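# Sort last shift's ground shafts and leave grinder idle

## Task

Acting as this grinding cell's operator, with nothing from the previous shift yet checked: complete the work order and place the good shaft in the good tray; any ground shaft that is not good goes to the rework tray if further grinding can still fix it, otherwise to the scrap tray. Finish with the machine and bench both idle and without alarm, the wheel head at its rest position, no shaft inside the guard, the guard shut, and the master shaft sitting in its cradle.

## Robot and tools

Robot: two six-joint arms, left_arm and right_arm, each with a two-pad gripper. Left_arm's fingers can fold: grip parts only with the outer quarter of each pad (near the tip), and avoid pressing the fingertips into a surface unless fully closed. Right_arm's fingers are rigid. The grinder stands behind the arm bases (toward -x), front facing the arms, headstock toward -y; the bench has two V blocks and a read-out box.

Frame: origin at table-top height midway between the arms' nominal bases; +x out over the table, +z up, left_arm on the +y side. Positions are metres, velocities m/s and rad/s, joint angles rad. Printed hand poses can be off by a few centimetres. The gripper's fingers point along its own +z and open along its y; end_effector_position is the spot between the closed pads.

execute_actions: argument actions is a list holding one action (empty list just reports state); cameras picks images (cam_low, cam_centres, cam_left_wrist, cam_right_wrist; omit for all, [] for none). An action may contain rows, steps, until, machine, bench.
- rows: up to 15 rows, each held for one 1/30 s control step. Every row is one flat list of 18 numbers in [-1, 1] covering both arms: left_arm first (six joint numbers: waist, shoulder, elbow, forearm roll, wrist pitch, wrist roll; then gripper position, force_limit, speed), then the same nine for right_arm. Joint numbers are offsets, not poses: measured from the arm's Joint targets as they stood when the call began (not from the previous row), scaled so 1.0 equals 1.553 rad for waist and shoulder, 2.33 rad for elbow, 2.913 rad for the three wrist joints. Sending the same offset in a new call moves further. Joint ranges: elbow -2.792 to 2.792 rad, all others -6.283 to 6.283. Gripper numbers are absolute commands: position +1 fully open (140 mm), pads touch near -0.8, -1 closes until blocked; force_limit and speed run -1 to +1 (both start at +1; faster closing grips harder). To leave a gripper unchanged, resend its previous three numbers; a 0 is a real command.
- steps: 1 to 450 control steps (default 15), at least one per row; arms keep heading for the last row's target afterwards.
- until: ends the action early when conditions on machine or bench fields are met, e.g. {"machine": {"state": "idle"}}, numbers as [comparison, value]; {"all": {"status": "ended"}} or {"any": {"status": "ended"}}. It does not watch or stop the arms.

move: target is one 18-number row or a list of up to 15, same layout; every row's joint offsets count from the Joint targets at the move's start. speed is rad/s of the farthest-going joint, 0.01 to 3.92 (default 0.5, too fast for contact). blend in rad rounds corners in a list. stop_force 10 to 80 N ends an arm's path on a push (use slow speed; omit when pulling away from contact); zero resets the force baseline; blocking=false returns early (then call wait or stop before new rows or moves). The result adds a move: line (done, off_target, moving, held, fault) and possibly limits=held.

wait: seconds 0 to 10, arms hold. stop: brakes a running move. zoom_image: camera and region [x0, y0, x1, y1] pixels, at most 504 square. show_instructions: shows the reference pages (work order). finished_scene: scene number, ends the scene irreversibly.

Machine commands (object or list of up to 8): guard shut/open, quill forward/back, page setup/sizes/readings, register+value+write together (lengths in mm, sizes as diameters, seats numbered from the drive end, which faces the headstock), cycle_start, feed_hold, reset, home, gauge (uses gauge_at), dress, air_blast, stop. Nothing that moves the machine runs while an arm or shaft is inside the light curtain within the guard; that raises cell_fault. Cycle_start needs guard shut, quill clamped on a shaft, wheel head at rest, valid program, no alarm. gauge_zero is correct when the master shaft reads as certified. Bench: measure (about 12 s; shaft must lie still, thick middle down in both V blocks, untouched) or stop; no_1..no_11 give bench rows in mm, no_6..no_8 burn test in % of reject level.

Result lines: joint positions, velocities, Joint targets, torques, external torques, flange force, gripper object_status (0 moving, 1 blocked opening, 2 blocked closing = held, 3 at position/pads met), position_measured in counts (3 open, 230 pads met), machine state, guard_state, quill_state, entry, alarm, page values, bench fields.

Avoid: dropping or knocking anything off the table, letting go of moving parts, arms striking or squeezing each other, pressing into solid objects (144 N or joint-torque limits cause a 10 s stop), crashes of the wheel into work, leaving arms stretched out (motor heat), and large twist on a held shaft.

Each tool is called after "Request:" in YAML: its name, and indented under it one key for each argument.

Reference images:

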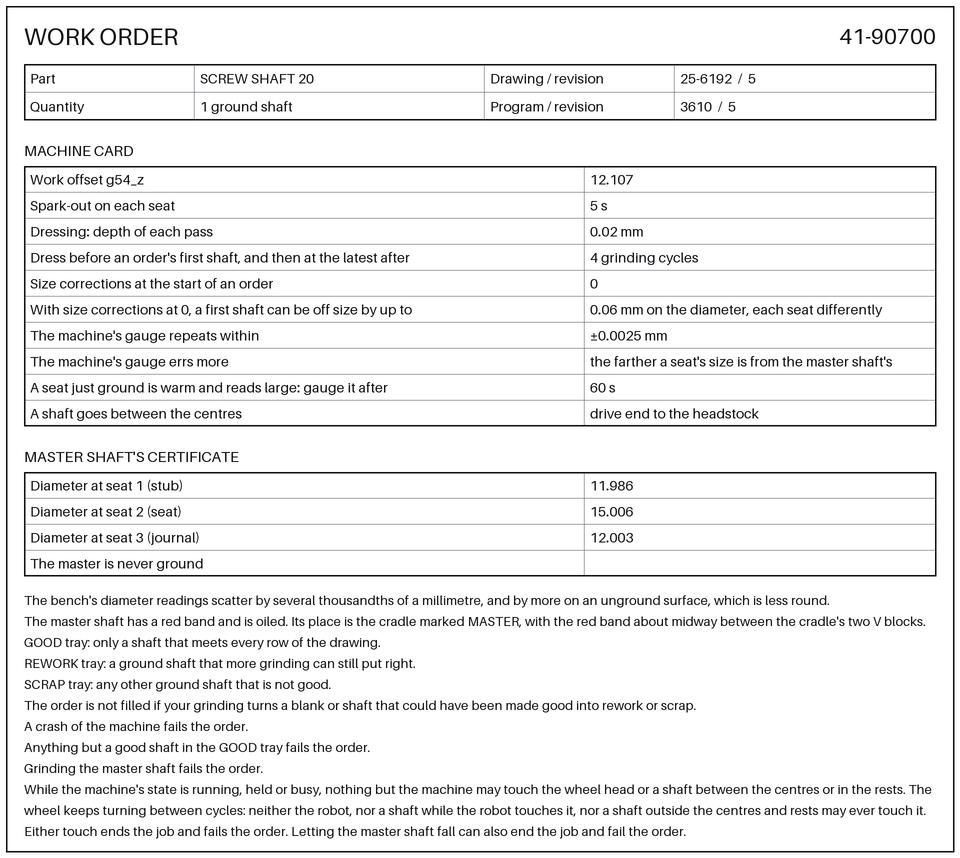

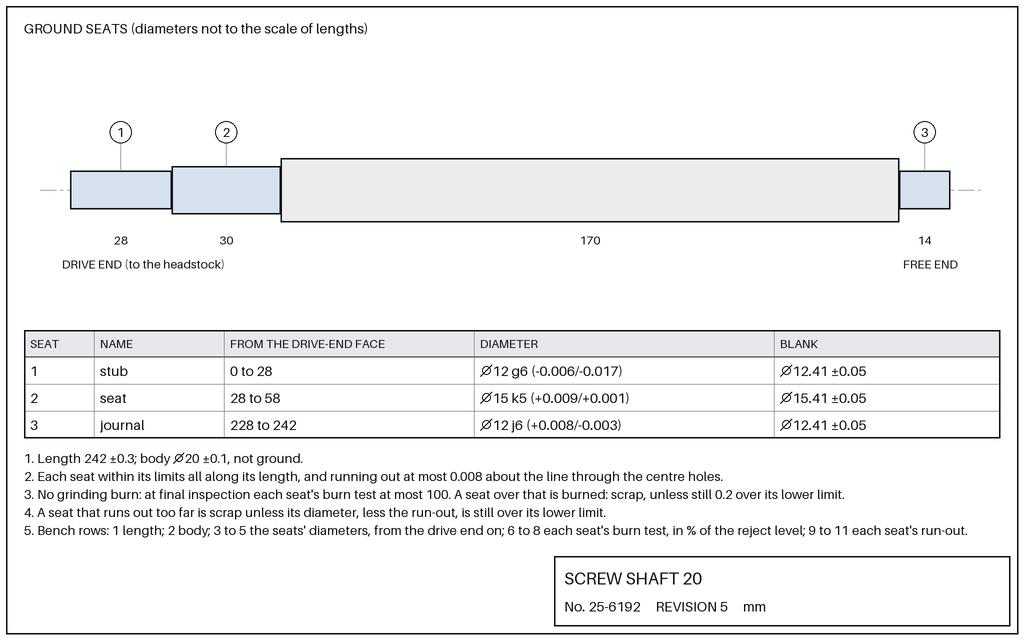

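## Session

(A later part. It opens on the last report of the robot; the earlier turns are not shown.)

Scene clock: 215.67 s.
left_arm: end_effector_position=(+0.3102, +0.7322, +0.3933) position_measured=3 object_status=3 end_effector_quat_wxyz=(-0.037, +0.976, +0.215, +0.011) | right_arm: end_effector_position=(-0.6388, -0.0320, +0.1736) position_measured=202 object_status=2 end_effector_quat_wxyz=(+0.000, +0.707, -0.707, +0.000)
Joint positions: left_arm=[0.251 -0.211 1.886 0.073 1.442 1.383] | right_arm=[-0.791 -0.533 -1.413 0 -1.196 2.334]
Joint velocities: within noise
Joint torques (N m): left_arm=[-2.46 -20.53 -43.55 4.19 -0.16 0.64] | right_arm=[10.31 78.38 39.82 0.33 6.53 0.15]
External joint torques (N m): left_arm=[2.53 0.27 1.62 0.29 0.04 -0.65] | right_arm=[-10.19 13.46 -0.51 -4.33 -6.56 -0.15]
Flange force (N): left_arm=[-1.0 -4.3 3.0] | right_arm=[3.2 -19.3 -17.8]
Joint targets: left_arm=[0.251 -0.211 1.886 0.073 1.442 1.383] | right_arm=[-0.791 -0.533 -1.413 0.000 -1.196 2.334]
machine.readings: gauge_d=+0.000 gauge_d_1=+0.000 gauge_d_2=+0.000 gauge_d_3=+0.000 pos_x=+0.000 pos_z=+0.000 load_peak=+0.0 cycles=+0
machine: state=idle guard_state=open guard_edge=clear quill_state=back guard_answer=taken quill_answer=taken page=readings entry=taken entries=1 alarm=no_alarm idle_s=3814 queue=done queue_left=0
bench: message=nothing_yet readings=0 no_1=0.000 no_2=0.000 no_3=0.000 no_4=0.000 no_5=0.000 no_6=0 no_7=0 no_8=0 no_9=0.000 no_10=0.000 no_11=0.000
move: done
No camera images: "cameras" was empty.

Request:
move:
  target:
    - [0,0,0,0,0,0,1,1,1,-0.0066,-0.008,0.01,0,-0.0036,-0.0036,-1,0,-0.9]
    - [0,0,0,0,0,0,1,1,1,-0.0066,0.0351,0.157,0,-0.1441,-0.0036,-1,0,-0.9]
  speed: [0.05,0.3]
  cameras: ["cam_centres","cam_right_wrist","cam_low"]

Scene clock: 237.67 s.
left_arm: end_effector_position=(+0.3102, +0.7322, +0.3933) position_measured=3 object_status=3 end_effector_quat_wxyz=(-0.037, +0.976, +0.215, +0.011) | right_arm: end_effector_position=(-0.6383, -0.0200, +0.4200) position_measured=202 object_status=2 end_effector_quat_wxyz=(+0.000, +0.707, -0.707, +0.000)
Joint positions: left_arm=[0.251 -0.211 1.886 0.073 1.442 1.383] | right_arm=[-0.801 -0.478 -1.047 0 -1.616 2.323]
Joint velocities: within noise
Joint torques (N m): left_arm=[-2.34 -20.58 -43.62 4.2 -0.2 0.71] | right_arm=[-1.18 96.91 45.99 -4.13 0.36 -0.05]
External joint torques (N m): left_arm=[2.44 0.14 1.57 0.3 0.08 -0.72] | right_arm=[1.3 -7.4 -3.97 -0.15 -0.39 0.05]
Flange force (N): left_arm=[-1.2 -3.9 2.8] | right_arm=[-1.2 3.1 6.3]
Joint targets: left_arm=[0.251 -0.211 1.886 0.073 1.442 1.383] | right_arm=[-0.801 -0.478 -1.047 0.000 -1.616 2.323]
machine.readings: gauge_d=+0.000 gauge_d_1=+0.000 gauge_d_2=+0.000 gauge_d_3=+0.000 pos_x=+0.000 pos_z=+0.000 load_peak=+0.0 cycles=+0
machine: state=idle guard_state=open guard_edge=clear quill_state=back guard_answer=taken quill_answer=taken page=readings entry=taken entries=1 alarm=no_alarm idle_s=3835 queue=done queue_left=0
bench: message=nothing_yet readings=0 no_1=0.000 no_2=0.000 no_3=0.000 no_4=0.000 no_5=0.000 no_6=0 no_7=0 no_8=0 no_9=0.000 no_10=0.000 no_11=0.000
move: done
camera_calibration:
cam_right_wrist: T_world_to_cam=[[-0.999997, 0.00239396, 0.000858261, -0.632409], [0.00254159, 0.928914, 0.370288, -0.133109], [0.0000892019, 0.370289, -0.928917, 0.539242], [0, 0, 0, 1]] pos_world=[-0.632117, -0.0745147, 0.550743]
Images, in order (width x height): cam_low 896x504, cam_centres 896x504, cam_right_wrist 896x504.

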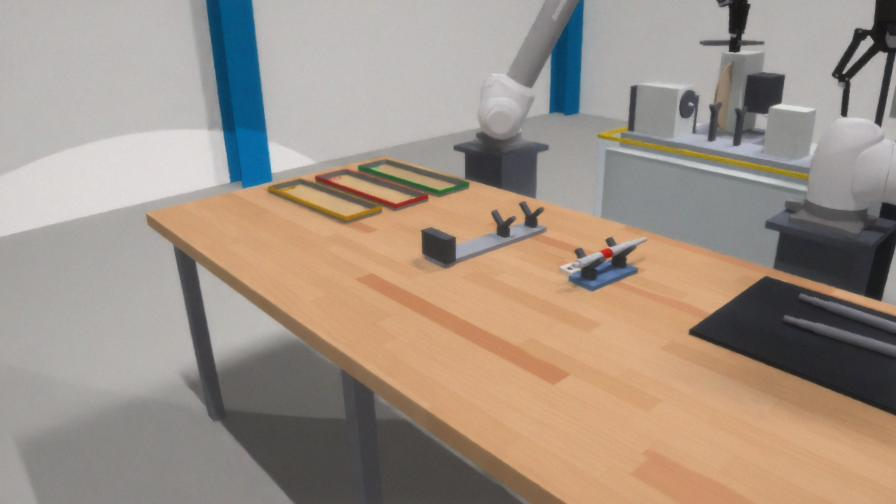

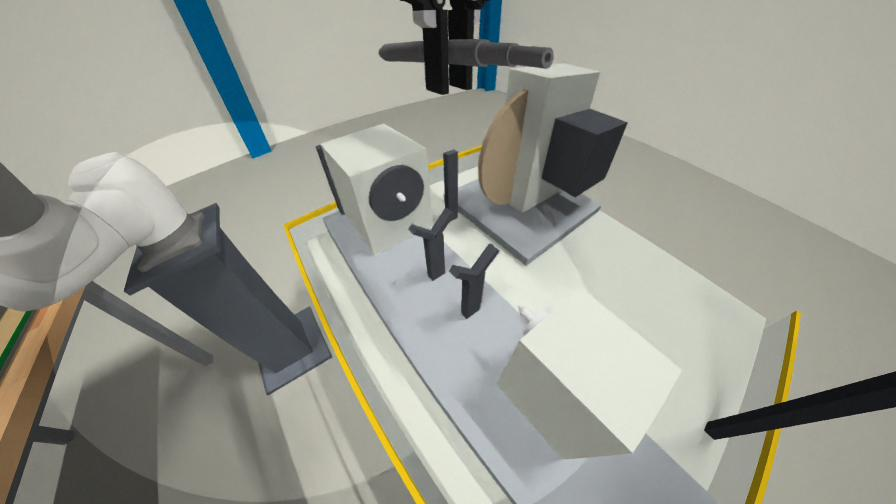

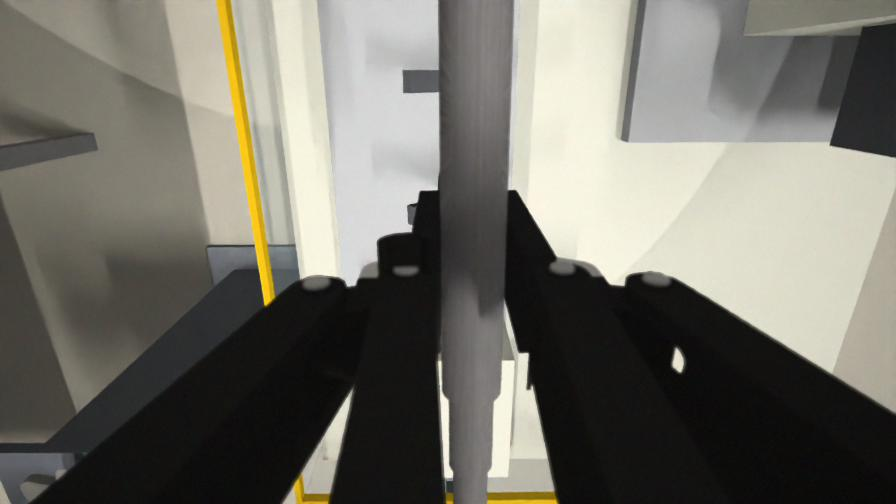

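Request:
move:
  target:
    - [0,0,0,0,0,0,1,1,1,-0.4501,0.2649,-0.2105,0,0.0269,0.0196,-1,0,-0.9]
    - [0,0,0,0,0,0,1,1,1,-0.9337,-0.1134,0.0281,0,0.0378,0.0415,-1,0,-0.9]
  speed: 0.7
  blend: [0.2,0]
  cameras: ["cam_right_wrist","cam_low"]

Scene clock: 271.13 s.
left_arm: end_effector_position=(+0.3102, +0.7322, +0.3933) position_measured=3 object_status=3 end_effector_quat_wxyz=(-0.037, +0.976, +0.215, +0.011) | right_arm: end_effector_position=(+0.5406, +0.0348, +0.2998) position_measured=202 object_status=2 end_effector_quat_wxyz=(+0.000, +0.000, +1.000, +0.000)
Joint positions: left_arm=[0.251 -0.211 1.886 0.073 1.442 1.383] | right_arm=[-2.252 -0.654 -0.981 0 -1.506 2.444]
Joint velocities: within noise
Joint torques (N m): left_arm=[-2.26 -20.83 -43.45 4.16 -0.16 0.67] | right_arm=[-1.16 113.32 45.49 -4 0.35 -0.12]
External joint torques (N m): left_arm=[2.35 0.46 1.51 0.32 0.05 -0.68] | right_arm=[1.5 -8.34 -3.54 -0.27 -0.39 0.12]
Flange force (N): left_arm=[-0.6 -3.8 2.9] | right_arm=[-2.1 5.0 6.0]
Joint targets: left_arm=[0.251 -0.211 1.886 0.073 1.442 1.383] | right_arm=[-2.252 -0.655 -0.981 0.000 -1.506 2.444]
machine.readings: gauge_d=+0.000 gauge_d_1=+0.000 gauge_d_2=+0.000 gauge_d_3=+0.000 pos_x=+0.000 pos_z=+0.000 load_peak=+0.0 cycles=+0
machine: state=idle guard_state=open guard_edge=clear quill_state=back guard_answer=taken quill_answer=taken page=readings entry=taken entries=1 alarm=no_alarm idle_s=3868 queue=done queue_left=0
bench: message=nothing_yet readings=0 no_1=0.000 no_2=0.000 no_3=0.000 no_4=0.000 no_5=0.000 no_6=0 no_7=0 no_8=0 no_9=0.000 no_10=0.000 no_11=0.000
move: done
camera_calibration:
cam_right_wrist: T_world_to_cam=[[0.0027598, 0.999996, 0.000462157, -0.0302569], [0.92903, -0.00273494, 0.369994, -0.610808], [0.369994, -0.000591754, -0.929034, 0.220157], [0, 0, 0, 1]] pos_world=[0.486085, 0.0287166, 0.430542]
Images, in order (width x height): cam_low 896x504, cam_right_wrist 896x504.

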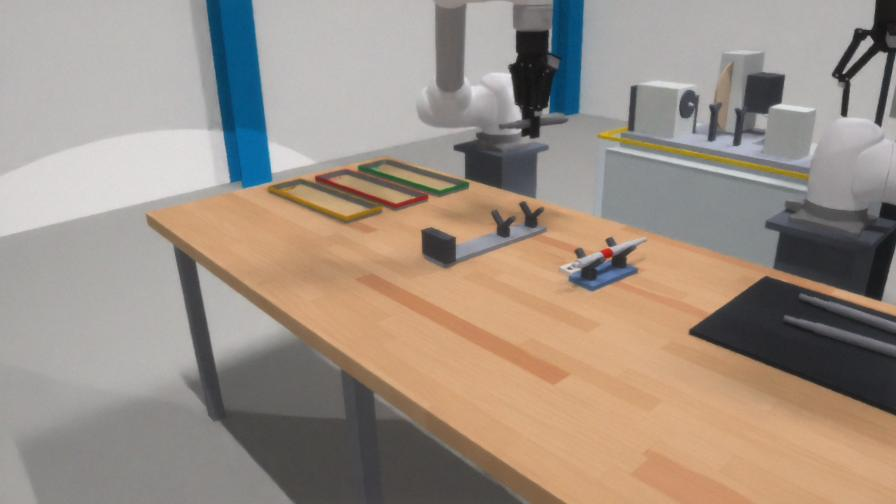

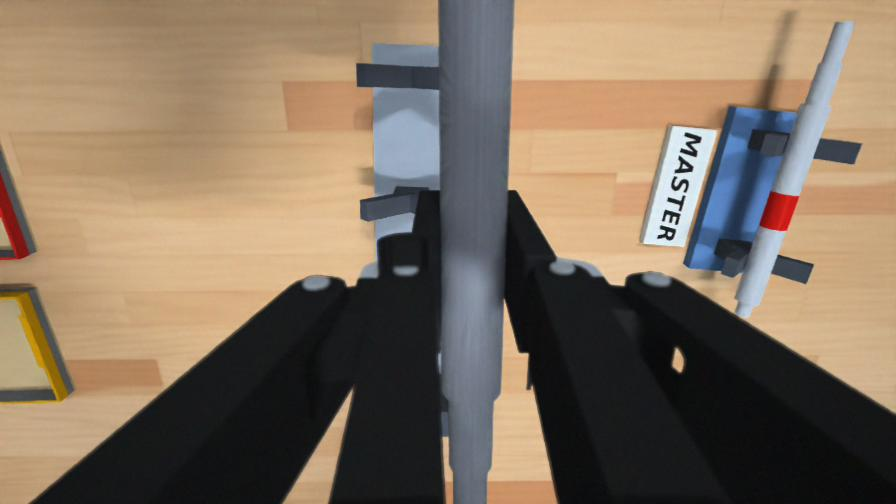

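Request:
execute_actions:
  actions:
    - {"machine":[{"guard":"shut"},{"dress":true},{"air_blast":true},{"page":"setup"}],"steps":10}
  cameras: []

Request:
move:
  target: [0,0,0,0,0,0,1,1,1,-0.086,0.1346,-0.1419,0,0.0419,-0.0461,-1,0,-0.9]
  speed: 0.4
  cameras: ["cam_right_wrist","cam_low"]

Request:
zoom_image:
  camera: "cam_right_wrist"
  region: [450, 0, 896, 250]

Scene clock: 296.77 s.
left_arm: end_effector_position=(+0.3102, +0.7322, +0.3933) position_measured=3 object_status=3 end_effector_quat_wxyz=(-0.037, +0.976, +0.215, +0.011) | right_arm: end_effector_position=(+0.5407, +0.0347, +0.2997) position_measured=202 object_status=2 end_effector_quat_wxyz=(+0.000, +0.000, +1.000, +0.000)
Joint positions: left_arm=[0.251 -0.211 1.886 0.073 1.442 1.383] | right_arm=[-2.252 -0.655 -0.981 0 -1.506 2.444]
Joint velocities: within noise
Joint torques (N m): left_arm=[-2.27 -20.94 -43.45 4.19 -0.23 0.72] | right_arm=[-0.8 113.61 45.52 -4.12 0.35 -0.06]
External joint torques (N m): left_arm=[2.32 0.75 1.46 0.3 0.11 -0.73] | right_arm=[1.05 -7.61 -3.28 -0.17 -0.39 0.06]
Flange force (N): left_arm=[-0.1 -3.5 2.7] | right_arm=[-2.2 4.2 5.5]
Joint targets: left_arm=[0.251 -0.211 1.886 0.073 1.442 1.383] | right_arm=[-2.252 -0.655 -0.981 0.000 -1.506 2.444]
Tool commands: left_gripper/position=+1.0 left_gripper/force_limit=+1.0 left_gripper/speed=+1.0 right_gripper/position=-1.0 right_gripper/force_limit=+0.0 right_gripper/speed=-0.9
machine.readings: gauge_d=+0.000 gauge_d_1=+0.000 gauge_d_2=+0.000 gauge_d_3=+0.000 pos_x=+0.000 pos_z=+0.000 load_peak=+0.0 cycles=+0
machine: state=idle guard_state=between guard_edge=clear quill_state=back guard_answer=taken quill_answer=taken page=readings entry=taken entries=1 alarm=no_alarm idle_s=3894 queue=running queue_left=3
bench: message=nothing_yet readings=0 no_1=0.000 no_2=0.000 no_3=0.000 no_4=0.000 no_5=0.000 no_6=0 no_7=0 no_8=0 no_9=0.000 no_10=0.000 no_11=0.000
No camera images: "cameras" was empty.

Scene clock: 297.97 s.
left_arm: end_effector_position=(+0.3102, +0.7322, +0.3933) position_measured=3 object_status=3 end_effector_quat_wxyz=(-0.037, +0.976, +0.215, +0.011) | right_arm: end_effector_position=(+0.5399, -0.1350, +0.2999) position_measured=202 object_status=2 end_effector_quat_wxyz=(+0.000, +0.000, +1.000, +0.000)
Joint positions: left_arm=[0.251 -0.211 1.886 0.073 1.442 1.383] | right_arm=[-2.386 -0.445 -1.312 0 -1.384 2.31]
Joint velocities: within noise
Joint torques (N m): left_arm=[-2.28 -20.91 -43.59 4.19 -0.19 0.68] | right_arm=[-0.54 92.53 44.93 -4.02 0.31 -0.05]
External joint torques (N m): left_arm=[2.42 0.2 1.52 0.32 0.08 -0.68] | right_arm=[0.74 -6.34 -3.53 -0.2 -0.35 0.05]
Flange force (N): left_arm=[-1.0 -4.0 2.8] | right_arm=[-0.9 2.0 6.2]
Joint targets: left_arm=[0.251 -0.211 1.886 0.073 1.442 1.383] | right_arm=[-2.386 -0.445 -1.312 0.000 -1.384 2.310]
machine.readings: gauge_d=+0.000 gauge_d_1=+0.000 gauge_d_2=+0.000 gauge_d_3=+0.000 pos_x=+0.000 pos_z=+0.000 load_peak=+0.0 cycles=+0
machine: state=idle guard_state=between guard_edge=clear quill_state=back guard_answer=taken quill_answer=taken page=readings entry=taken entries=1 alarm=no_alarm idle_s=3895 queue=running queue_left=3
bench: message=nothing_yet readings=0 no_1=0.000 no_2=0.000 no_3=0.000 no_4=0.000 no_5=0.000 no_6=0 no_7=0 no_8=0 no_9=0.000 no_10=0.000 no_11=0.000
move: done
camera_calibration:
cam_right_wrist: T_world_to_cam=[[0.00220737, 0.999997, 0.000786754, 0.139773], [0.928948, -0.0023418, 0.370202, -0.610616], [0.370203, -0.0000863221, -0.928951, 0.22025], [0, 0, 0, 1]] pos_world=[0.485385, -0.141184, 0.430543]
Images, in order (width x height): cam_low 896x504, cam_right_wrist 896x504.

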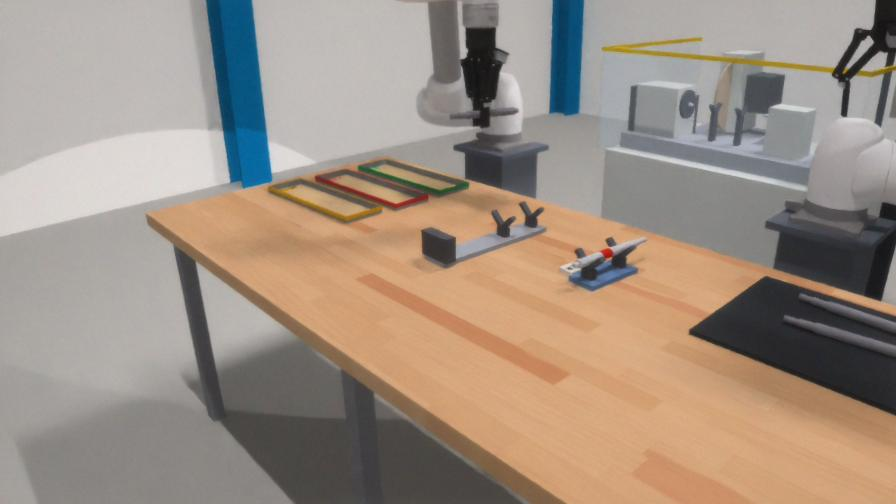

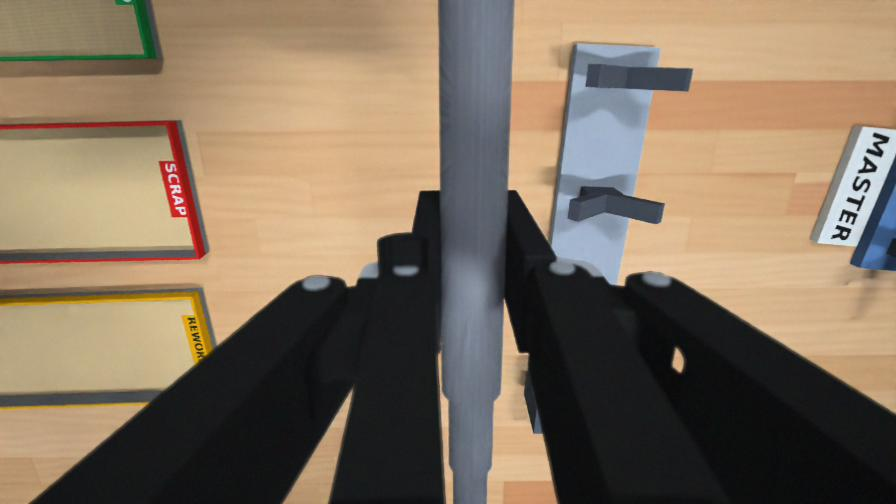

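Scaled by 1.130 from the camera's 896x504 image, which has a finer 1280x720 frame.

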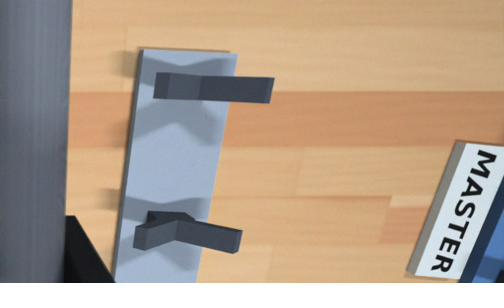

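Request:
move:
  target: [0,0,0,0,0,0,1,1,1,0.0691,-0.1393,0.029,0,0.0509,0.0476,-1,0,-0.9]
  speed: 0.3
  cameras: ["cam_right_wrist","cam_low"]

Request:
zoom_image:
  camera: "cam_low"
  region: [400, 150, 600, 280]

Scene clock: 326.93 s.
left_arm: end_effector_position=(+0.3102, +0.7322, +0.3933) position_measured=3 object_status=3 end_effector_quat_wxyz=(-0.037, +0.976, +0.215, +0.011) | right_arm: end_effector_position=(+0.5413, -0.0018, +0.1494) position_measured=202 object_status=2 end_effector_quat_wxyz=(+0.000, +0.016, +1.000, +0.000)
Joint positions: left_arm=[0.251 -0.211 1.886 0.073 1.442 1.383] | right_arm=[-2.278 -0.662 -1.244 0 -1.236 2.449]
Joint velocities: within noise
Joint torques (N m): left_arm=[-2.22 -20.56 -43.55 4.21 -0.18 0.68] | right_arm=[-1.37 111.75 42.86 -3.85 0.53 -0.11]
External joint torques (N m): left_arm=[2.33 0.13 1.62 0.27 0.06 -0.69] | right_arm=[1.65 -7.88 -3.02 -0.2 -0.57 0.11]
Flange force (N): left_arm=[-1.3 -3.8 2.9] | right_arm=[-1.8 4.9 6.4]
Joint targets: left_arm=[0.251 -0.211 1.886 0.073 1.442 1.383] | right_arm=[-2.278 -0.662 -1.245 0.000 -1.236 2.449]
machine.setup: program=+3610 g54_z=+12.107 wheel_d=+294.116 sparkout_s=+5.0 dress_depth=+0.020 gauge_at=+1 gauge_zero=-0.094 program_revision=+5 since_dress=+0 stored1_number=+9000 stored1_revision=+1 stored2_number=+3610 stored2_revision=+5 stored3_number=+1870 stored3_revision=+6 stored4_number=+2702 stored4_revision=+2
machine: state=idle guard_state=shut guard_edge=clear quill_state=back guard_answer=taken quill_answer=taken page=setup entry=taken entries=3 alarm=no_alarm idle_s=3924 queue=done queue_left=0
bench: message=nothing_yet readings=0 no_1=0.000 no_2=0.000 no_3=0.000 no_4=0.000 no_5=0.000 no_6=0 no_7=0 no_8=0 no_9=0.000 no_10=0.000 no_11=0.000
move: done
camera_calibration:
cam_right_wrist: T_world_to_cam=[[0.0336472, 0.999434, 0.000618003, -0.0103201], [0.928498, -0.0314879, 0.370001, -0.55571], [0.369811, -0.0118757, -0.929031, 0.0802157], [0, 0, 0, 1]] pos_world=[0.486658, -0.00623126, 0.280143]
Images, in order (width x height): cam_low 896x504, cam_right_wrist 896x504.

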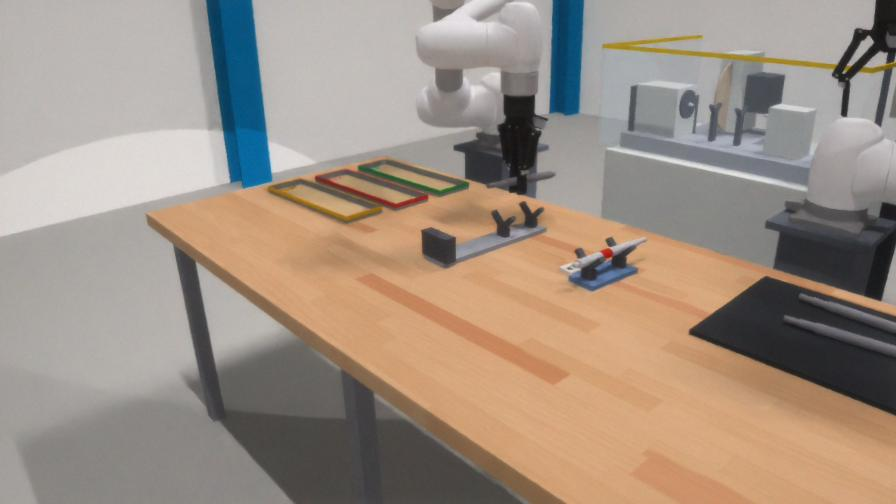

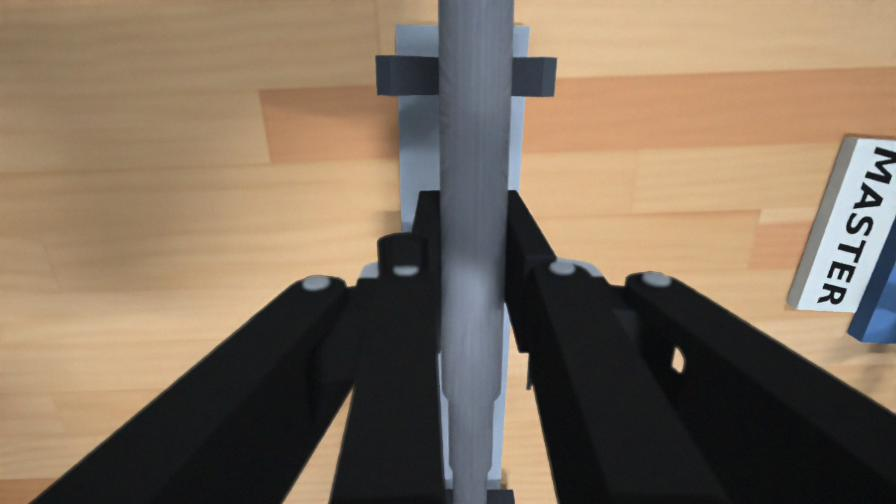

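Scaled by 2.520 from the camera's 896x504 image, which has a finer 1280x720 frame.

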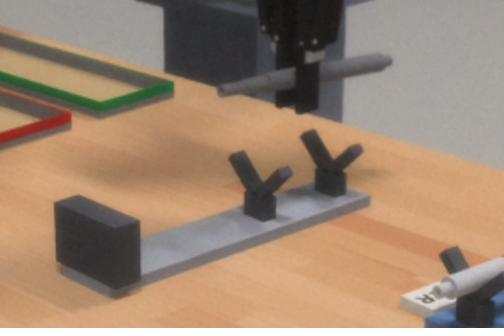

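Request:
move:
  target:
    - [0,0,0,0,0,0,1,1,1,0,-0.0236,-0.0212,0,0.03,0,-1,0,-0.9]
    - [0,0,0,0,0,0,1,1,1,0,-0.0424,-0.0327,0,0.0493,0,-1,0,-0.9]
  speed: [0.05,0.01]
  stop_force: 12
  cameras: ["cam_right_wrist","cam_low"]

Request:
zoom_image:
  camera: "cam_low"
  region: [400, 150, 600, 280]

Scene clock: 348.77 s.
left_arm: end_effector_position=(+0.3102, +0.7322, +0.3933) position_measured=3 object_status=3 end_effector_quat_wxyz=(-0.037, +0.976, +0.215, +0.011) | right_arm: end_effector_position=(+0.5416, -0.0014, +0.0571) position_measured=202 object_status=2 end_effector_quat_wxyz=(+0.000, +0.016, +1.000, +0.000)
Joint positions: left_arm=[0.251 -0.211 1.886 0.073 1.442 1.383] | right_arm=[-2.278 -0.723 -1.316 0 -1.102 2.449]
Joint velocities: within noise
Joint torques (N m): left_arm=[-2.27 -20.52 -43.5 4.2 -0.18 0.66] | right_arm=[0.83 97.97 30.51 -3.72 -0.11 -0.42]
External joint torques (N m): left_arm=[2.35 0.13 1.56 0.28 0.06 -0.66] | right_arm=[-0.54 8.61 7.18 -0.11 0.08 0.42]
Flange force (N): left_arm=[-1.2 -3.9 2.8] | right_arm=[-4.5 4.8 -10.9]
Joint targets: left_arm=[0.251 -0.211 1.886 0.073 1.442 1.383] | right_arm=[-2.278 -0.723 -1.316 0.000 -1.102 2.449]
machine.setup: program=+3610 g54_z=+12.107 wheel_d=+294.116 sparkout_s=+5.0 dress_depth=+0.020 gauge_at=+1 gauge_zero=-0.094 program_revision=+5 since_dress=+0 stored1_number=+9000 stored1_revision=+1 stored2_number=+3610 stored2_revision=+5 stored3_number=+1870 stored3_revision=+6 stored4_number=+2702 stored4_revision=+2
machine: state=idle guard_state=shut guard_edge=clear quill_state=back guard_answer=taken quill_answer=taken page=setup entry=taken entries=3 alarm=no_alarm idle_s=3945 queue=done queue_left=0
bench: message=nothing_yet readings=0 no_1=0.000 no_2=0.000 no_3=0.000 no_4=0.000 no_5=0.000 no_6=0 no_7=0 no_8=0 no_9=0.000 no_10=0.000 no_11=0.000
move: contact (right_arm); path passed 1 of 2 targets
camera_calibration:
cam_right_wrist: T_world_to_cam=[[0.0336026, 0.999434, 0.00159675, -0.0107336], [0.928147, -0.0317984, 0.370853, -0.521691], [0.370693, -0.0109796, -0.92869, -0.00618538], [0, 0, 0, 1]] pos_world=[0.48686, -0.00592929, 0.187743]
Images, in order (width x height): cam_low 896x504, cam_right_wrist 896x504.

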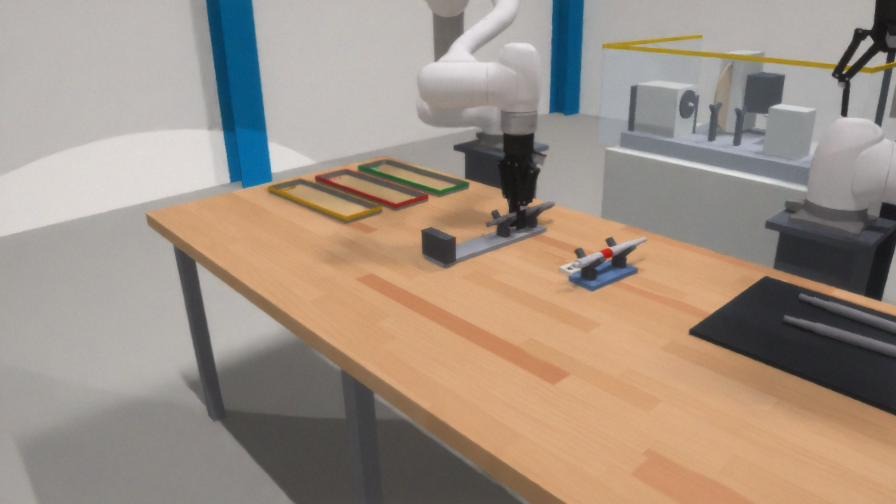

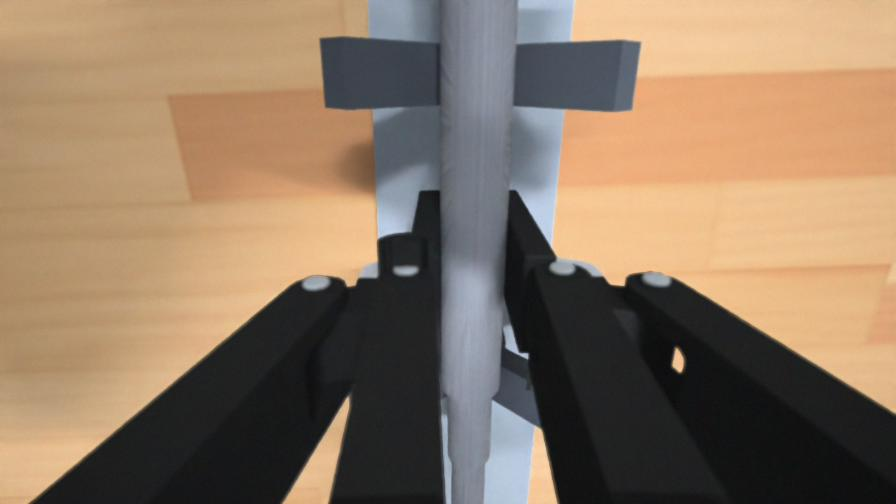

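Scaled by 2.520 from the camera's 896x504 image, which has a finer 1280x720 frame.

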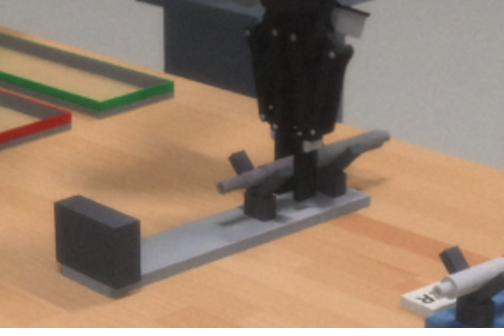

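Request:
execute_actions:
  actions:
    - {"rows":[[0,0,0,0,0,0,1,1,1,0,0,0,0,0,0,-0.1,0,-1]],"steps":60}
  cameras: ["cam_right_wrist","cam_low"]

Request:
zoom_image:
  camera: "cam_low"
  region: [400, 150, 600, 280]

Scene clock: 358.57 s.
left_arm: end_effector_position=(+0.3102, +0.7322, +0.3933) position_measured=3 object_status=3 end_effector_quat_wxyz=(-0.037, +0.976, +0.215, +0.011) | right_arm: end_effector_position=(+0.5416, -0.0014, +0.0571) position_measured=141 object_status=3 end_effector_quat_wxyz=(+0.000, +0.016, +1.000, +0.000)
Joint positions: left_arm=[0.251 -0.211 1.886 0.073 1.442 1.383] | right_arm=[-2.278 -0.723 -1.316 0 -1.102 2.449]
Joint velocities: within noise
Joint torques (N m): left_arm=[-2.13 -20.66 -43.63 4.18 -0.17 0.66] | right_arm=[-0.56 110.54 38.1 -3.79 0.44 -0.04]
External joint torques (N m): left_arm=[2.24 0.2 1.67 0.31 0.06 -0.67] | right_arm=[0.85 -3.5 -0.28 -0.05 -0.47 0.04]
Flange force (N): left_arm=[-1.3 -3.6 3.0] | right_arm=[-2.6 4.4 2.2]
Joint targets: left_arm=[0.251 -0.211 1.886 0.073 1.442 1.383] | right_arm=[-2.278 -0.723 -1.316 0.000 -1.102 2.449]
machine.setup: program=+3610 g54_z=+12.107 wheel_d=+294.116 sparkout_s=+5.0 dress_depth=+0.020 gauge_at=+1 gauge_zero=-0.094 program_revision=+5 since_dress=+0 stored1_number=+9000 stored1_revision=+1 stored2_number=+3610 stored2_revision=+5 stored3_number=+1870 stored3_revision=+6 stored4_number=+2702 stored4_revision=+2
machine: state=idle guard_state=shut guard_edge=clear quill_state=back guard_answer=taken quill_answer=taken page=setup entry=taken entries=3 alarm=no_alarm idle_s=3955 queue=done queue_left=0
bench: message=nothing_yet readings=0 no_1=0.000 no_2=0.000 no_3=0.000 no_4=0.000 no_5=0.000 no_6=0 no_7=0 no_8=0 no_9=0.000 no_10=0.000 no_11=0.000
camera_calibration:
cam_right_wrist: T_world_to_cam=[[0.0335094, 0.999437, 0.00156094, -0.0106813], [0.92815, -0.0316985, 0.370853, -0.521692], [0.370694, -0.0109783, -0.92869, -0.00618569], [0, 0, 0, 1]] pos_world=[0.48686, -0.00592952, 0.187743]
Images, in order (width x height): cam_low 896x504, cam_right_wrist 896x504.

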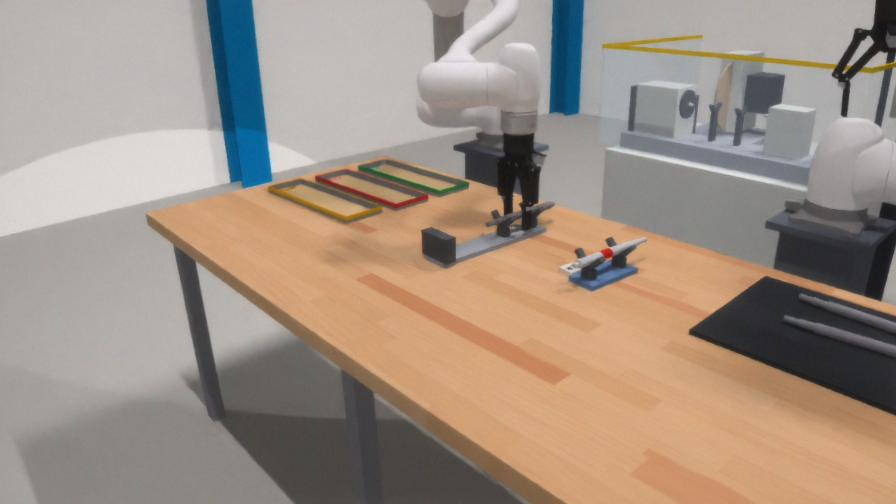

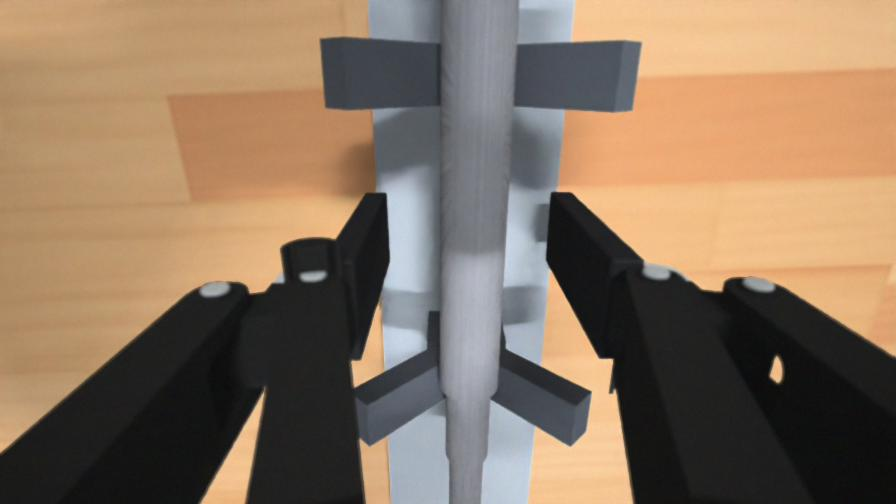

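Scaled by 2.520 from the camera's 896x504 image, which has a finer 1280x720 frame.

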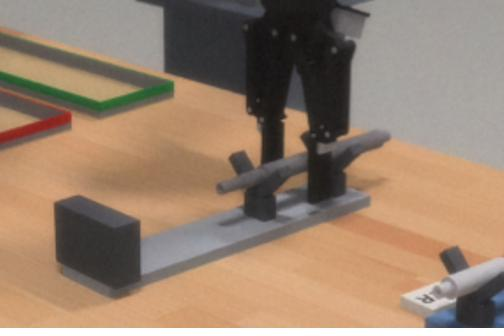

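Request:
execute_actions:
  actions:
    - {"bench":{"measure":true},"machine":{"page":"readings"},"steps":450,"until":{"bench":{"readings":["=",1]}}}
  cameras: []

Scene clock: 377.97 s.
left_arm: end_effector_position=(+0.3102, +0.7322, +0.3933) position_measured=3 object_status=3 end_effector_quat_wxyz=(-0.037, +0.976, +0.215, +0.011) | right_arm: end_effector_position=(+0.5416, -0.0014, +0.0571) position_measured=141 object_status=3 end_effector_quat_wxyz=(+0.000, +0.016, +1.000, +0.000)
Joint positions: left_arm=[0.251 -0.211 1.886 0.073 1.442 1.383] | right_arm=[-2.278 -0.723 -1.316 0 -1.102 2.449]
Joint velocities: within noise
Joint torques (N m): left_arm=[-2.03 -20.8 -43.54 4.2 -0.17 0.67] | right_arm=[-0.05 110.05 38.18 -3.74 0.42 -0.14]
External joint torques (N m): left_arm=[2.14 0.3 1.54 0.29 0.06 -0.67] | right_arm=[0.3 -3.32 -0.53 -0.08 -0.46 0.15]
Flange force (N): left_arm=[-1.0 -3.3 2.8] | right_arm=[-2.3 3.3 2.2]
Joint targets: left_arm=[0.251 -0.211 1.886 0.073 1.442 1.383] | right_arm=[-2.278 -0.723 -1.316 0.000 -1.102 2.449]
Tool commands: left_gripper/position=+1.0 left_gripper/force_limit=+1.0 left_gripper/speed=+1.0 right_gripper/position=-0.1 right_gripper/force_limit=+0.0 right_gripper/speed=-1.0
machine.readings: gauge_d=+0.000 gauge_d_1=+0.000 gauge_d_2=+0.000 gauge_d_3=+0.000 pos_x=+0.000 pos_z=+0.000 load_peak=+0.0 cycles=+0
machine: state=idle guard_state=shut guard_edge=clear quill_state=back guard_answer=taken quill_answer=taken page=readings entry=taken entries=3 alarm=no_alarm idle_s=3974 queue=done queue_left=0
bench: message=refused_needs_a_shaft_at_rest_and_untouched readings=0 no_1=0.000 no_2=0.000 no_3=0.000 no_4=0.000 no_5=0.000 no_6=0 no_7=0 no_8=0 no_9=0.000 no_10=0.000 no_11=0.000
No camera images: "cameras" was empty.

Request:
execute_actions:
  actions: []
  cameras: ["cam_right_wrist","cam_low"]

Request:
zoom_image:
  camera: "cam_right_wrist"
  region: [300, 0, 660, 504]

Request:
zoom_image:
  camera: "cam_low"
  region: [470, 185, 570, 245]

Scene clock: 384.87 s.
left_arm: end_effector_position=(+0.3102, +0.7322, +0.3933) position_measured=3 object_status=3 end_effector_quat_wxyz=(-0.037, +0.976, +0.215, +0.011) | right_arm: end_effector_position=(+0.5416, -0.0014, +0.0571) position_measured=141 object_status=3 end_effector_quat_wxyz=(+0.000, +0.016, +1.000, +0.000)
Joint positions: left_arm=[0.251 -0.211 1.886 0.073 1.442 1.383] | right_arm=[-2.278 -0.723 -1.316 0 -1.102 2.449]
Joint velocities: within noise
Joint torques (N m): left_arm=[-2.16 -20.57 -43.35 4.23 -0.22 0.61] | right_arm=[-0.11 109.54 38.14 -3.72 0.44 -0.11]
External joint torques (N m): left_arm=[2.26 0.14 1.36 0.26 0.1 -0.61] | right_arm=[0.35 -2.43 -0.33 -0.12 -0.48 0.11]
Flange force (N): left_arm=[-0.9 -3.8 2.4] | right_arm=[-1.8 2.8 1.4]
Joint targets: left_arm=[0.251 -0.211 1.886 0.073 1.442 1.383] | right_arm=[-2.278 -0.723 -1.316 0.000 -1.102 2.449]
Tool commands: left_gripper/position=+1.0 left_gripper/force_limit=+1.0 left_gripper/speed=+1.0 right_gripper/position=-0.1 right_gripper/force_limit=+0.0 right_gripper/speed=-1.0
machine.readings: gauge_d=+0.000 gauge_d_1=+0.000 gauge_d_2=+0.000 gauge_d_3=+0.000 pos_x=+0.000 pos_z=+0.000 load_peak=+0.0 cycles=+0
machine: state=idle guard_state=shut guard_edge=clear quill_state=back guard_answer=taken quill_answer=taken page=readings entry=taken entries=3 alarm=no_alarm idle_s=3981 queue=done queue_left=0
bench: message=refused_needs_a_shaft_at_rest_and_untouched readings=0 no_1=0.000 no_2=0.000 no_3=0.000 no_4=0.000 no_5=0.000 no_6=0 no_7=0 no_8=0 no_9=0.000 no_10=0.000 no_11=0.000
camera_calibration:
cam_right_wrist: T_world_to_cam=[[0.0336026, 0.999434, 0.00159675, -0.0107336], [0.928147, -0.0317984, 0.370853, -0.521691], [0.370693, -0.0109796, -0.92869, -0.00618538], [0, 0, 0, 1]] pos_world=[0.48686, -0.00592929, 0.187743]
Images, in order (width x height): cam_low 896x504, cam_right_wrist 896x504.

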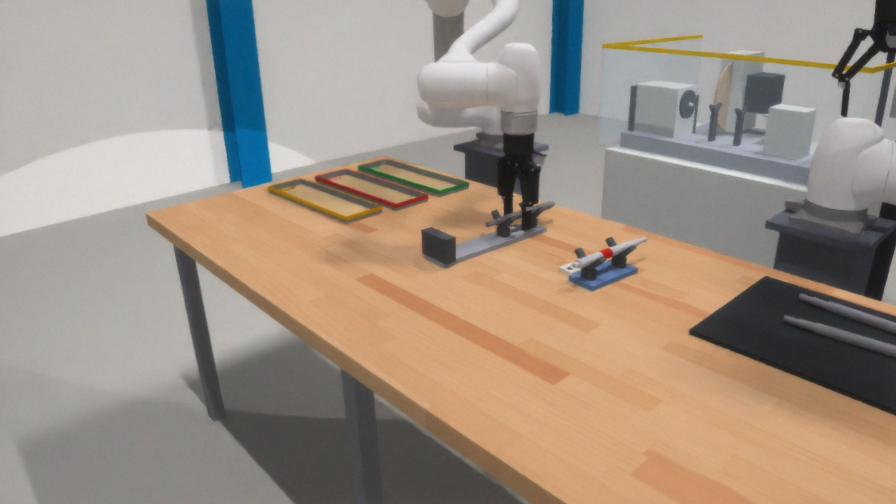

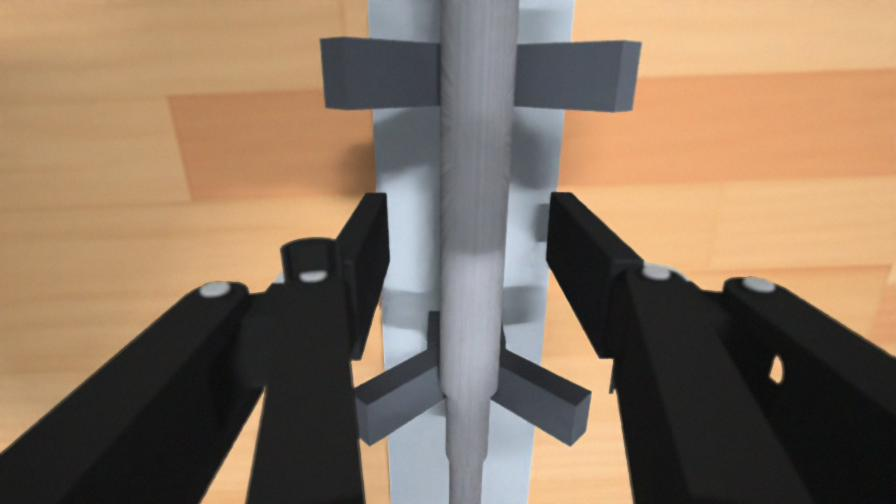

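Scaled by 1.000.

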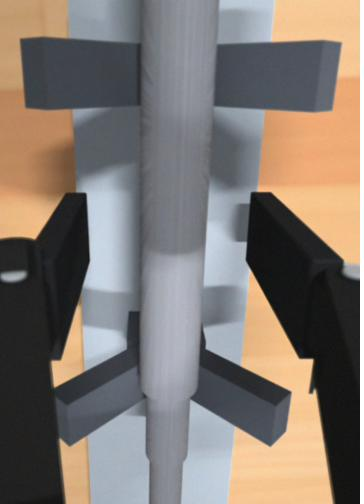

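Scaled by 5.040 from the camera's 896x504 image, which has a finer 1280x720 frame.

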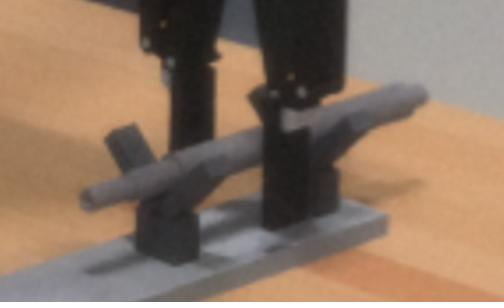

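Request:
move:
  target: [0,0,0,0,0,0,1,1,1,0.0086,0.0097,-0.0115,0,0.0038,0.0047,-0.1,0,-1]
  speed: 0.1
  cameras: []

Request:
execute_actions:
  actions:
    - {"rows":[[0,0,0,0,0,0,1,1,1,0,0,0,0,0,0,-1,0,-0.9]],"steps":75}
  cameras: ["cam_right_wrist"]

Scene clock: 414.03 s.
left_arm: end_effector_position=(+0.3102, +0.7322, +0.3933) position_measured=3 object_status=3 end_effector_quat_wxyz=(-0.037, +0.976, +0.215, +0.011) | right_arm: end_effector_position=(+0.5261, -0.0008, +0.0574) position_measured=141 object_status=3 end_effector_quat_wxyz=(+0.000, +0.016, +1.000, +0.000)
Joint positions: left_arm=[0.251 -0.211 1.886 0.073 1.442 1.383] | right_arm=[-2.265 -0.708 -1.343 0 -1.091 2.462]
Joint velocities: within noise
Joint torques (N m): left_arm=[-2.28 -20.52 -43.56 4.18 -0.19 0.67] | right_arm=[-1.12 108.89 37.94 -3.68 0.33 -0.16]
External joint torques (N m): left_arm=[2.3 0.48 1.63 0.3 0.07 -0.67] | right_arm=[1.41 -2.9 -0.24 -0.15 -0.36 0.16]
Flange force (N): left_arm=[-0.7 -3.7 3.0] | right_arm=[-1.3 4.1 1.9]
Joint targets: left_arm=[0.251 -0.211 1.886 0.073 1.442 1.383] | right_arm=[-2.265 -0.708 -1.343 0.000 -1.091 2.462]
machine.readings: gauge_d=+0.000 gauge_d_1=+0.000 gauge_d_2=+0.000 gauge_d_3=+0.000 pos_x=+0.000 pos_z=+0.000 load_peak=+0.0 cycles=+0
machine: state=idle guard_state=shut guard_edge=clear quill_state=back guard_answer=taken quill_answer=taken page=readings entry=taken entries=3 alarm=no_alarm idle_s=4010 queue=done queue_left=0
bench: message=refused_needs_a_shaft_at_rest_and_untouched readings=0 no_1=0.000 no_2=0.000 no_3=0.000 no_4=0.000 no_5=0.000 no_6=0 no_7=0 no_8=0 no_9=0.000 no_10=0.000 no_11=0.000
move: done
No camera images: "cameras" was empty.

Scene clock: 416.73 s.
left_arm: end_effector_position=(+0.3102, +0.7322, +0.3933) position_measured=3 object_status=3 end_effector_quat_wxyz=(-0.037, +0.976, +0.215, +0.011) | right_arm: end_effector_position=(+0.5261, -0.0008, +0.0574) position_measured=202 object_status=2 end_effector_quat_wxyz=(+0.000, +0.016, +1.000, +0.000)
Joint positions: left_arm=[0.251 -0.211 1.886 0.073 1.442 1.383] | right_arm=[-2.265 -0.708 -1.343 0 -1.091 2.462]
Joint velocities: within noise
Joint torques (N m): left_arm=[-2.54 -20.37 -43.54 4.14 -0.21 0.67] | right_arm=[1.41 104.74 38.49 -3.46 2.07 -0.67]
External joint torques (N m): left_arm=[2.63 -0.04 1.52 0.36 0.09 -0.67] | right_arm=[-1.16 1.12 -0.74 -0.38 -2.1 0.67]
Flange force (N): left_arm=[-1.3 -4.5 2.7] | right_arm=[0.3 -1.2 -3.3]
Joint targets: left_arm=[0.251 -0.211 1.886 0.073 1.442 1.383] | right_arm=[-2.265 -0.708 -1.343 0.000 -1.091 2.462]
machine.readings: gauge_d=+0.000 gauge_d_1=+0.000 gauge_d_2=+0.000 gauge_d_3=+0.000 pos_x=+0.000 pos_z=+0.000 load_peak=+0.0 cycles=+0
machine: state=idle guard_state=shut guard_edge=clear quill_state=back guard_answer=taken quill_answer=taken page=readings entry=taken entries=3 alarm=no_alarm idle_s=4013 queue=done queue_left=0
bench: message=refused_needs_a_shaft_at_rest_and_untouched readings=0 no_1=0.000 no_2=0.000 no_3=0.000 no_4=0.000 no_5=0.000 no_6=0 no_7=0 no_8=0 no_9=0.000 no_10=0.000 no_11=0.000
camera_calibration:
cam_right_wrist: T_world_to_cam=[[0.0339129, 0.999424, 0.00105925, -0.0109576], [0.928289, -0.0318918, 0.37049, -0.50743], [0.37031, -0.0115811, -0.928836, 0.00014387], [0, 0, 0, 1]] pos_world=[0.47136, -0.00522991, 0.188143]
Images, in order (width x height): cam_right_wrist 896x504.

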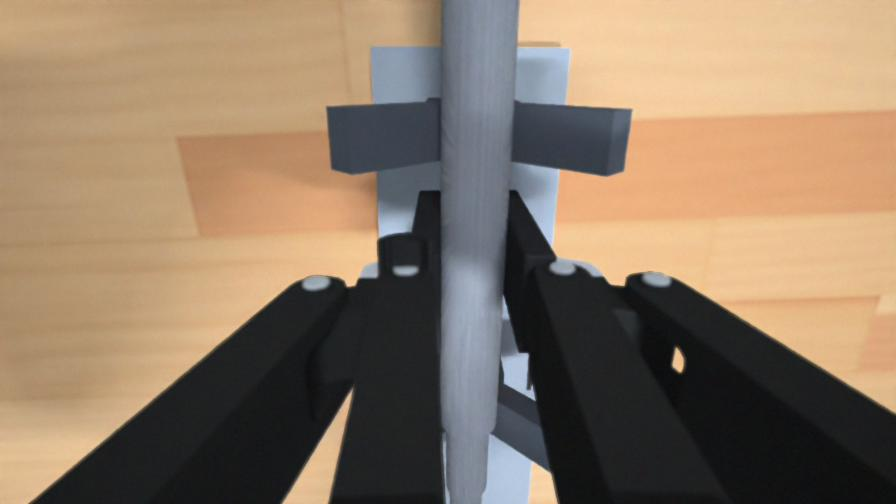

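Request:
move:
  target:
    - [0,0,0,0,0,0,1,1,1,0,0.0024,0.0015,0,-0.0024,0,-1,0,-0.9]
    - [0,0,0,0,0,0,1,1,1,-0.0189,-0.0198,0.0288,0,-0.0123,-0.0099,-1,0,-0.9]
    - [0,0,0,0,0,0,1,1,1,-0.0189,-0.0223,0.0274,0,-0.0099,-0.0099,-1,0,-0.9]
  speed: [0.03,0.1,0.01]
  cameras: ["cam_right_wrist"]

Scene clock: 426.80 s.
left_arm: end_effector_position=(+0.3102, +0.7322, +0.3933) position_measured=3 object_status=3 end_effector_quat_wxyz=(-0.037, +0.976, +0.215, +0.011) | right_arm: end_effector_position=(+0.5610, -0.0017, +0.0579) position_measured=202 object_status=2 end_effector_quat_wxyz=(+0.000, +0.016, +1.000, +0.000)
Joint positions: left_arm=[0.251 -0.211 1.886 0.073 1.442 1.383] | right_arm=[-2.294 -0.742 -1.279 0 -1.12 2.433]
Joint velocities: within noise
Joint torques (N m): left_arm=[-2.32 -21.02 -43.47 4.18 -0.16 0.67] | right_arm=[2.52 97.76 35.79 -2.98 3.73 -0.22]
External joint torques (N m): left_arm=[2.42 0.74 1.57 0.31 0.05 -0.68] | right_arm=[-2.31 11.36 2.4 -0.9 -3.76 0.22]
Flange force (N): left_arm=[-0.2 -3.9 3.0] | right_arm=[2.2 -5.7 -15.1]
Joint targets: left_arm=[0.251 -0.211 1.886 0.073 1.442 1.383] | right_arm=[-2.294 -0.742 -1.279 0.000 -1.119 2.433]
machine.readings: gauge_d=+0.000 gauge_d_1=+0.000 gauge_d_2=+0.000 gauge_d_3=+0.000 pos_x=+0.000 pos_z=+0.000 load_peak=+0.0 cycles=+0
machine: state=idle guard_state=shut guard_edge=clear quill_state=back guard_answer=taken quill_answer=taken page=readings entry=taken entries=3 alarm=no_alarm idle_s=4023 queue=done queue_left=0
bench: message=refused_needs_a_shaft_at_rest_and_untouched readings=0 no_1=0.000 no_2=0.000 no_3=0.000 no_4=0.000 no_5=0.000 no_6=0 no_7=0 no_8=0 no_9=0.000 no_10=0.000 no_11=0.000
move: done
camera_calibration:
cam_right_wrist: T_world_to_cam=[[0.0344364, 0.999406, 0.00137477, -0.0114683], [0.928188, -0.0324924, 0.37069, -0.539999], [0.370514, -0.0114892, -0.928756, -0.0125379], [0, 0, 0, 1]] pos_world=[0.506261, -0.00622838, 0.188543]
Images, in order (width x height): cam_right_wrist 896x504.

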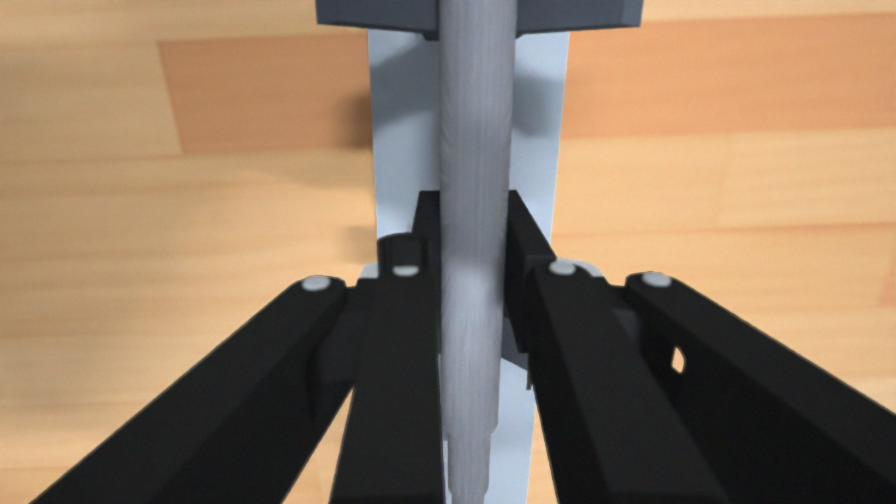

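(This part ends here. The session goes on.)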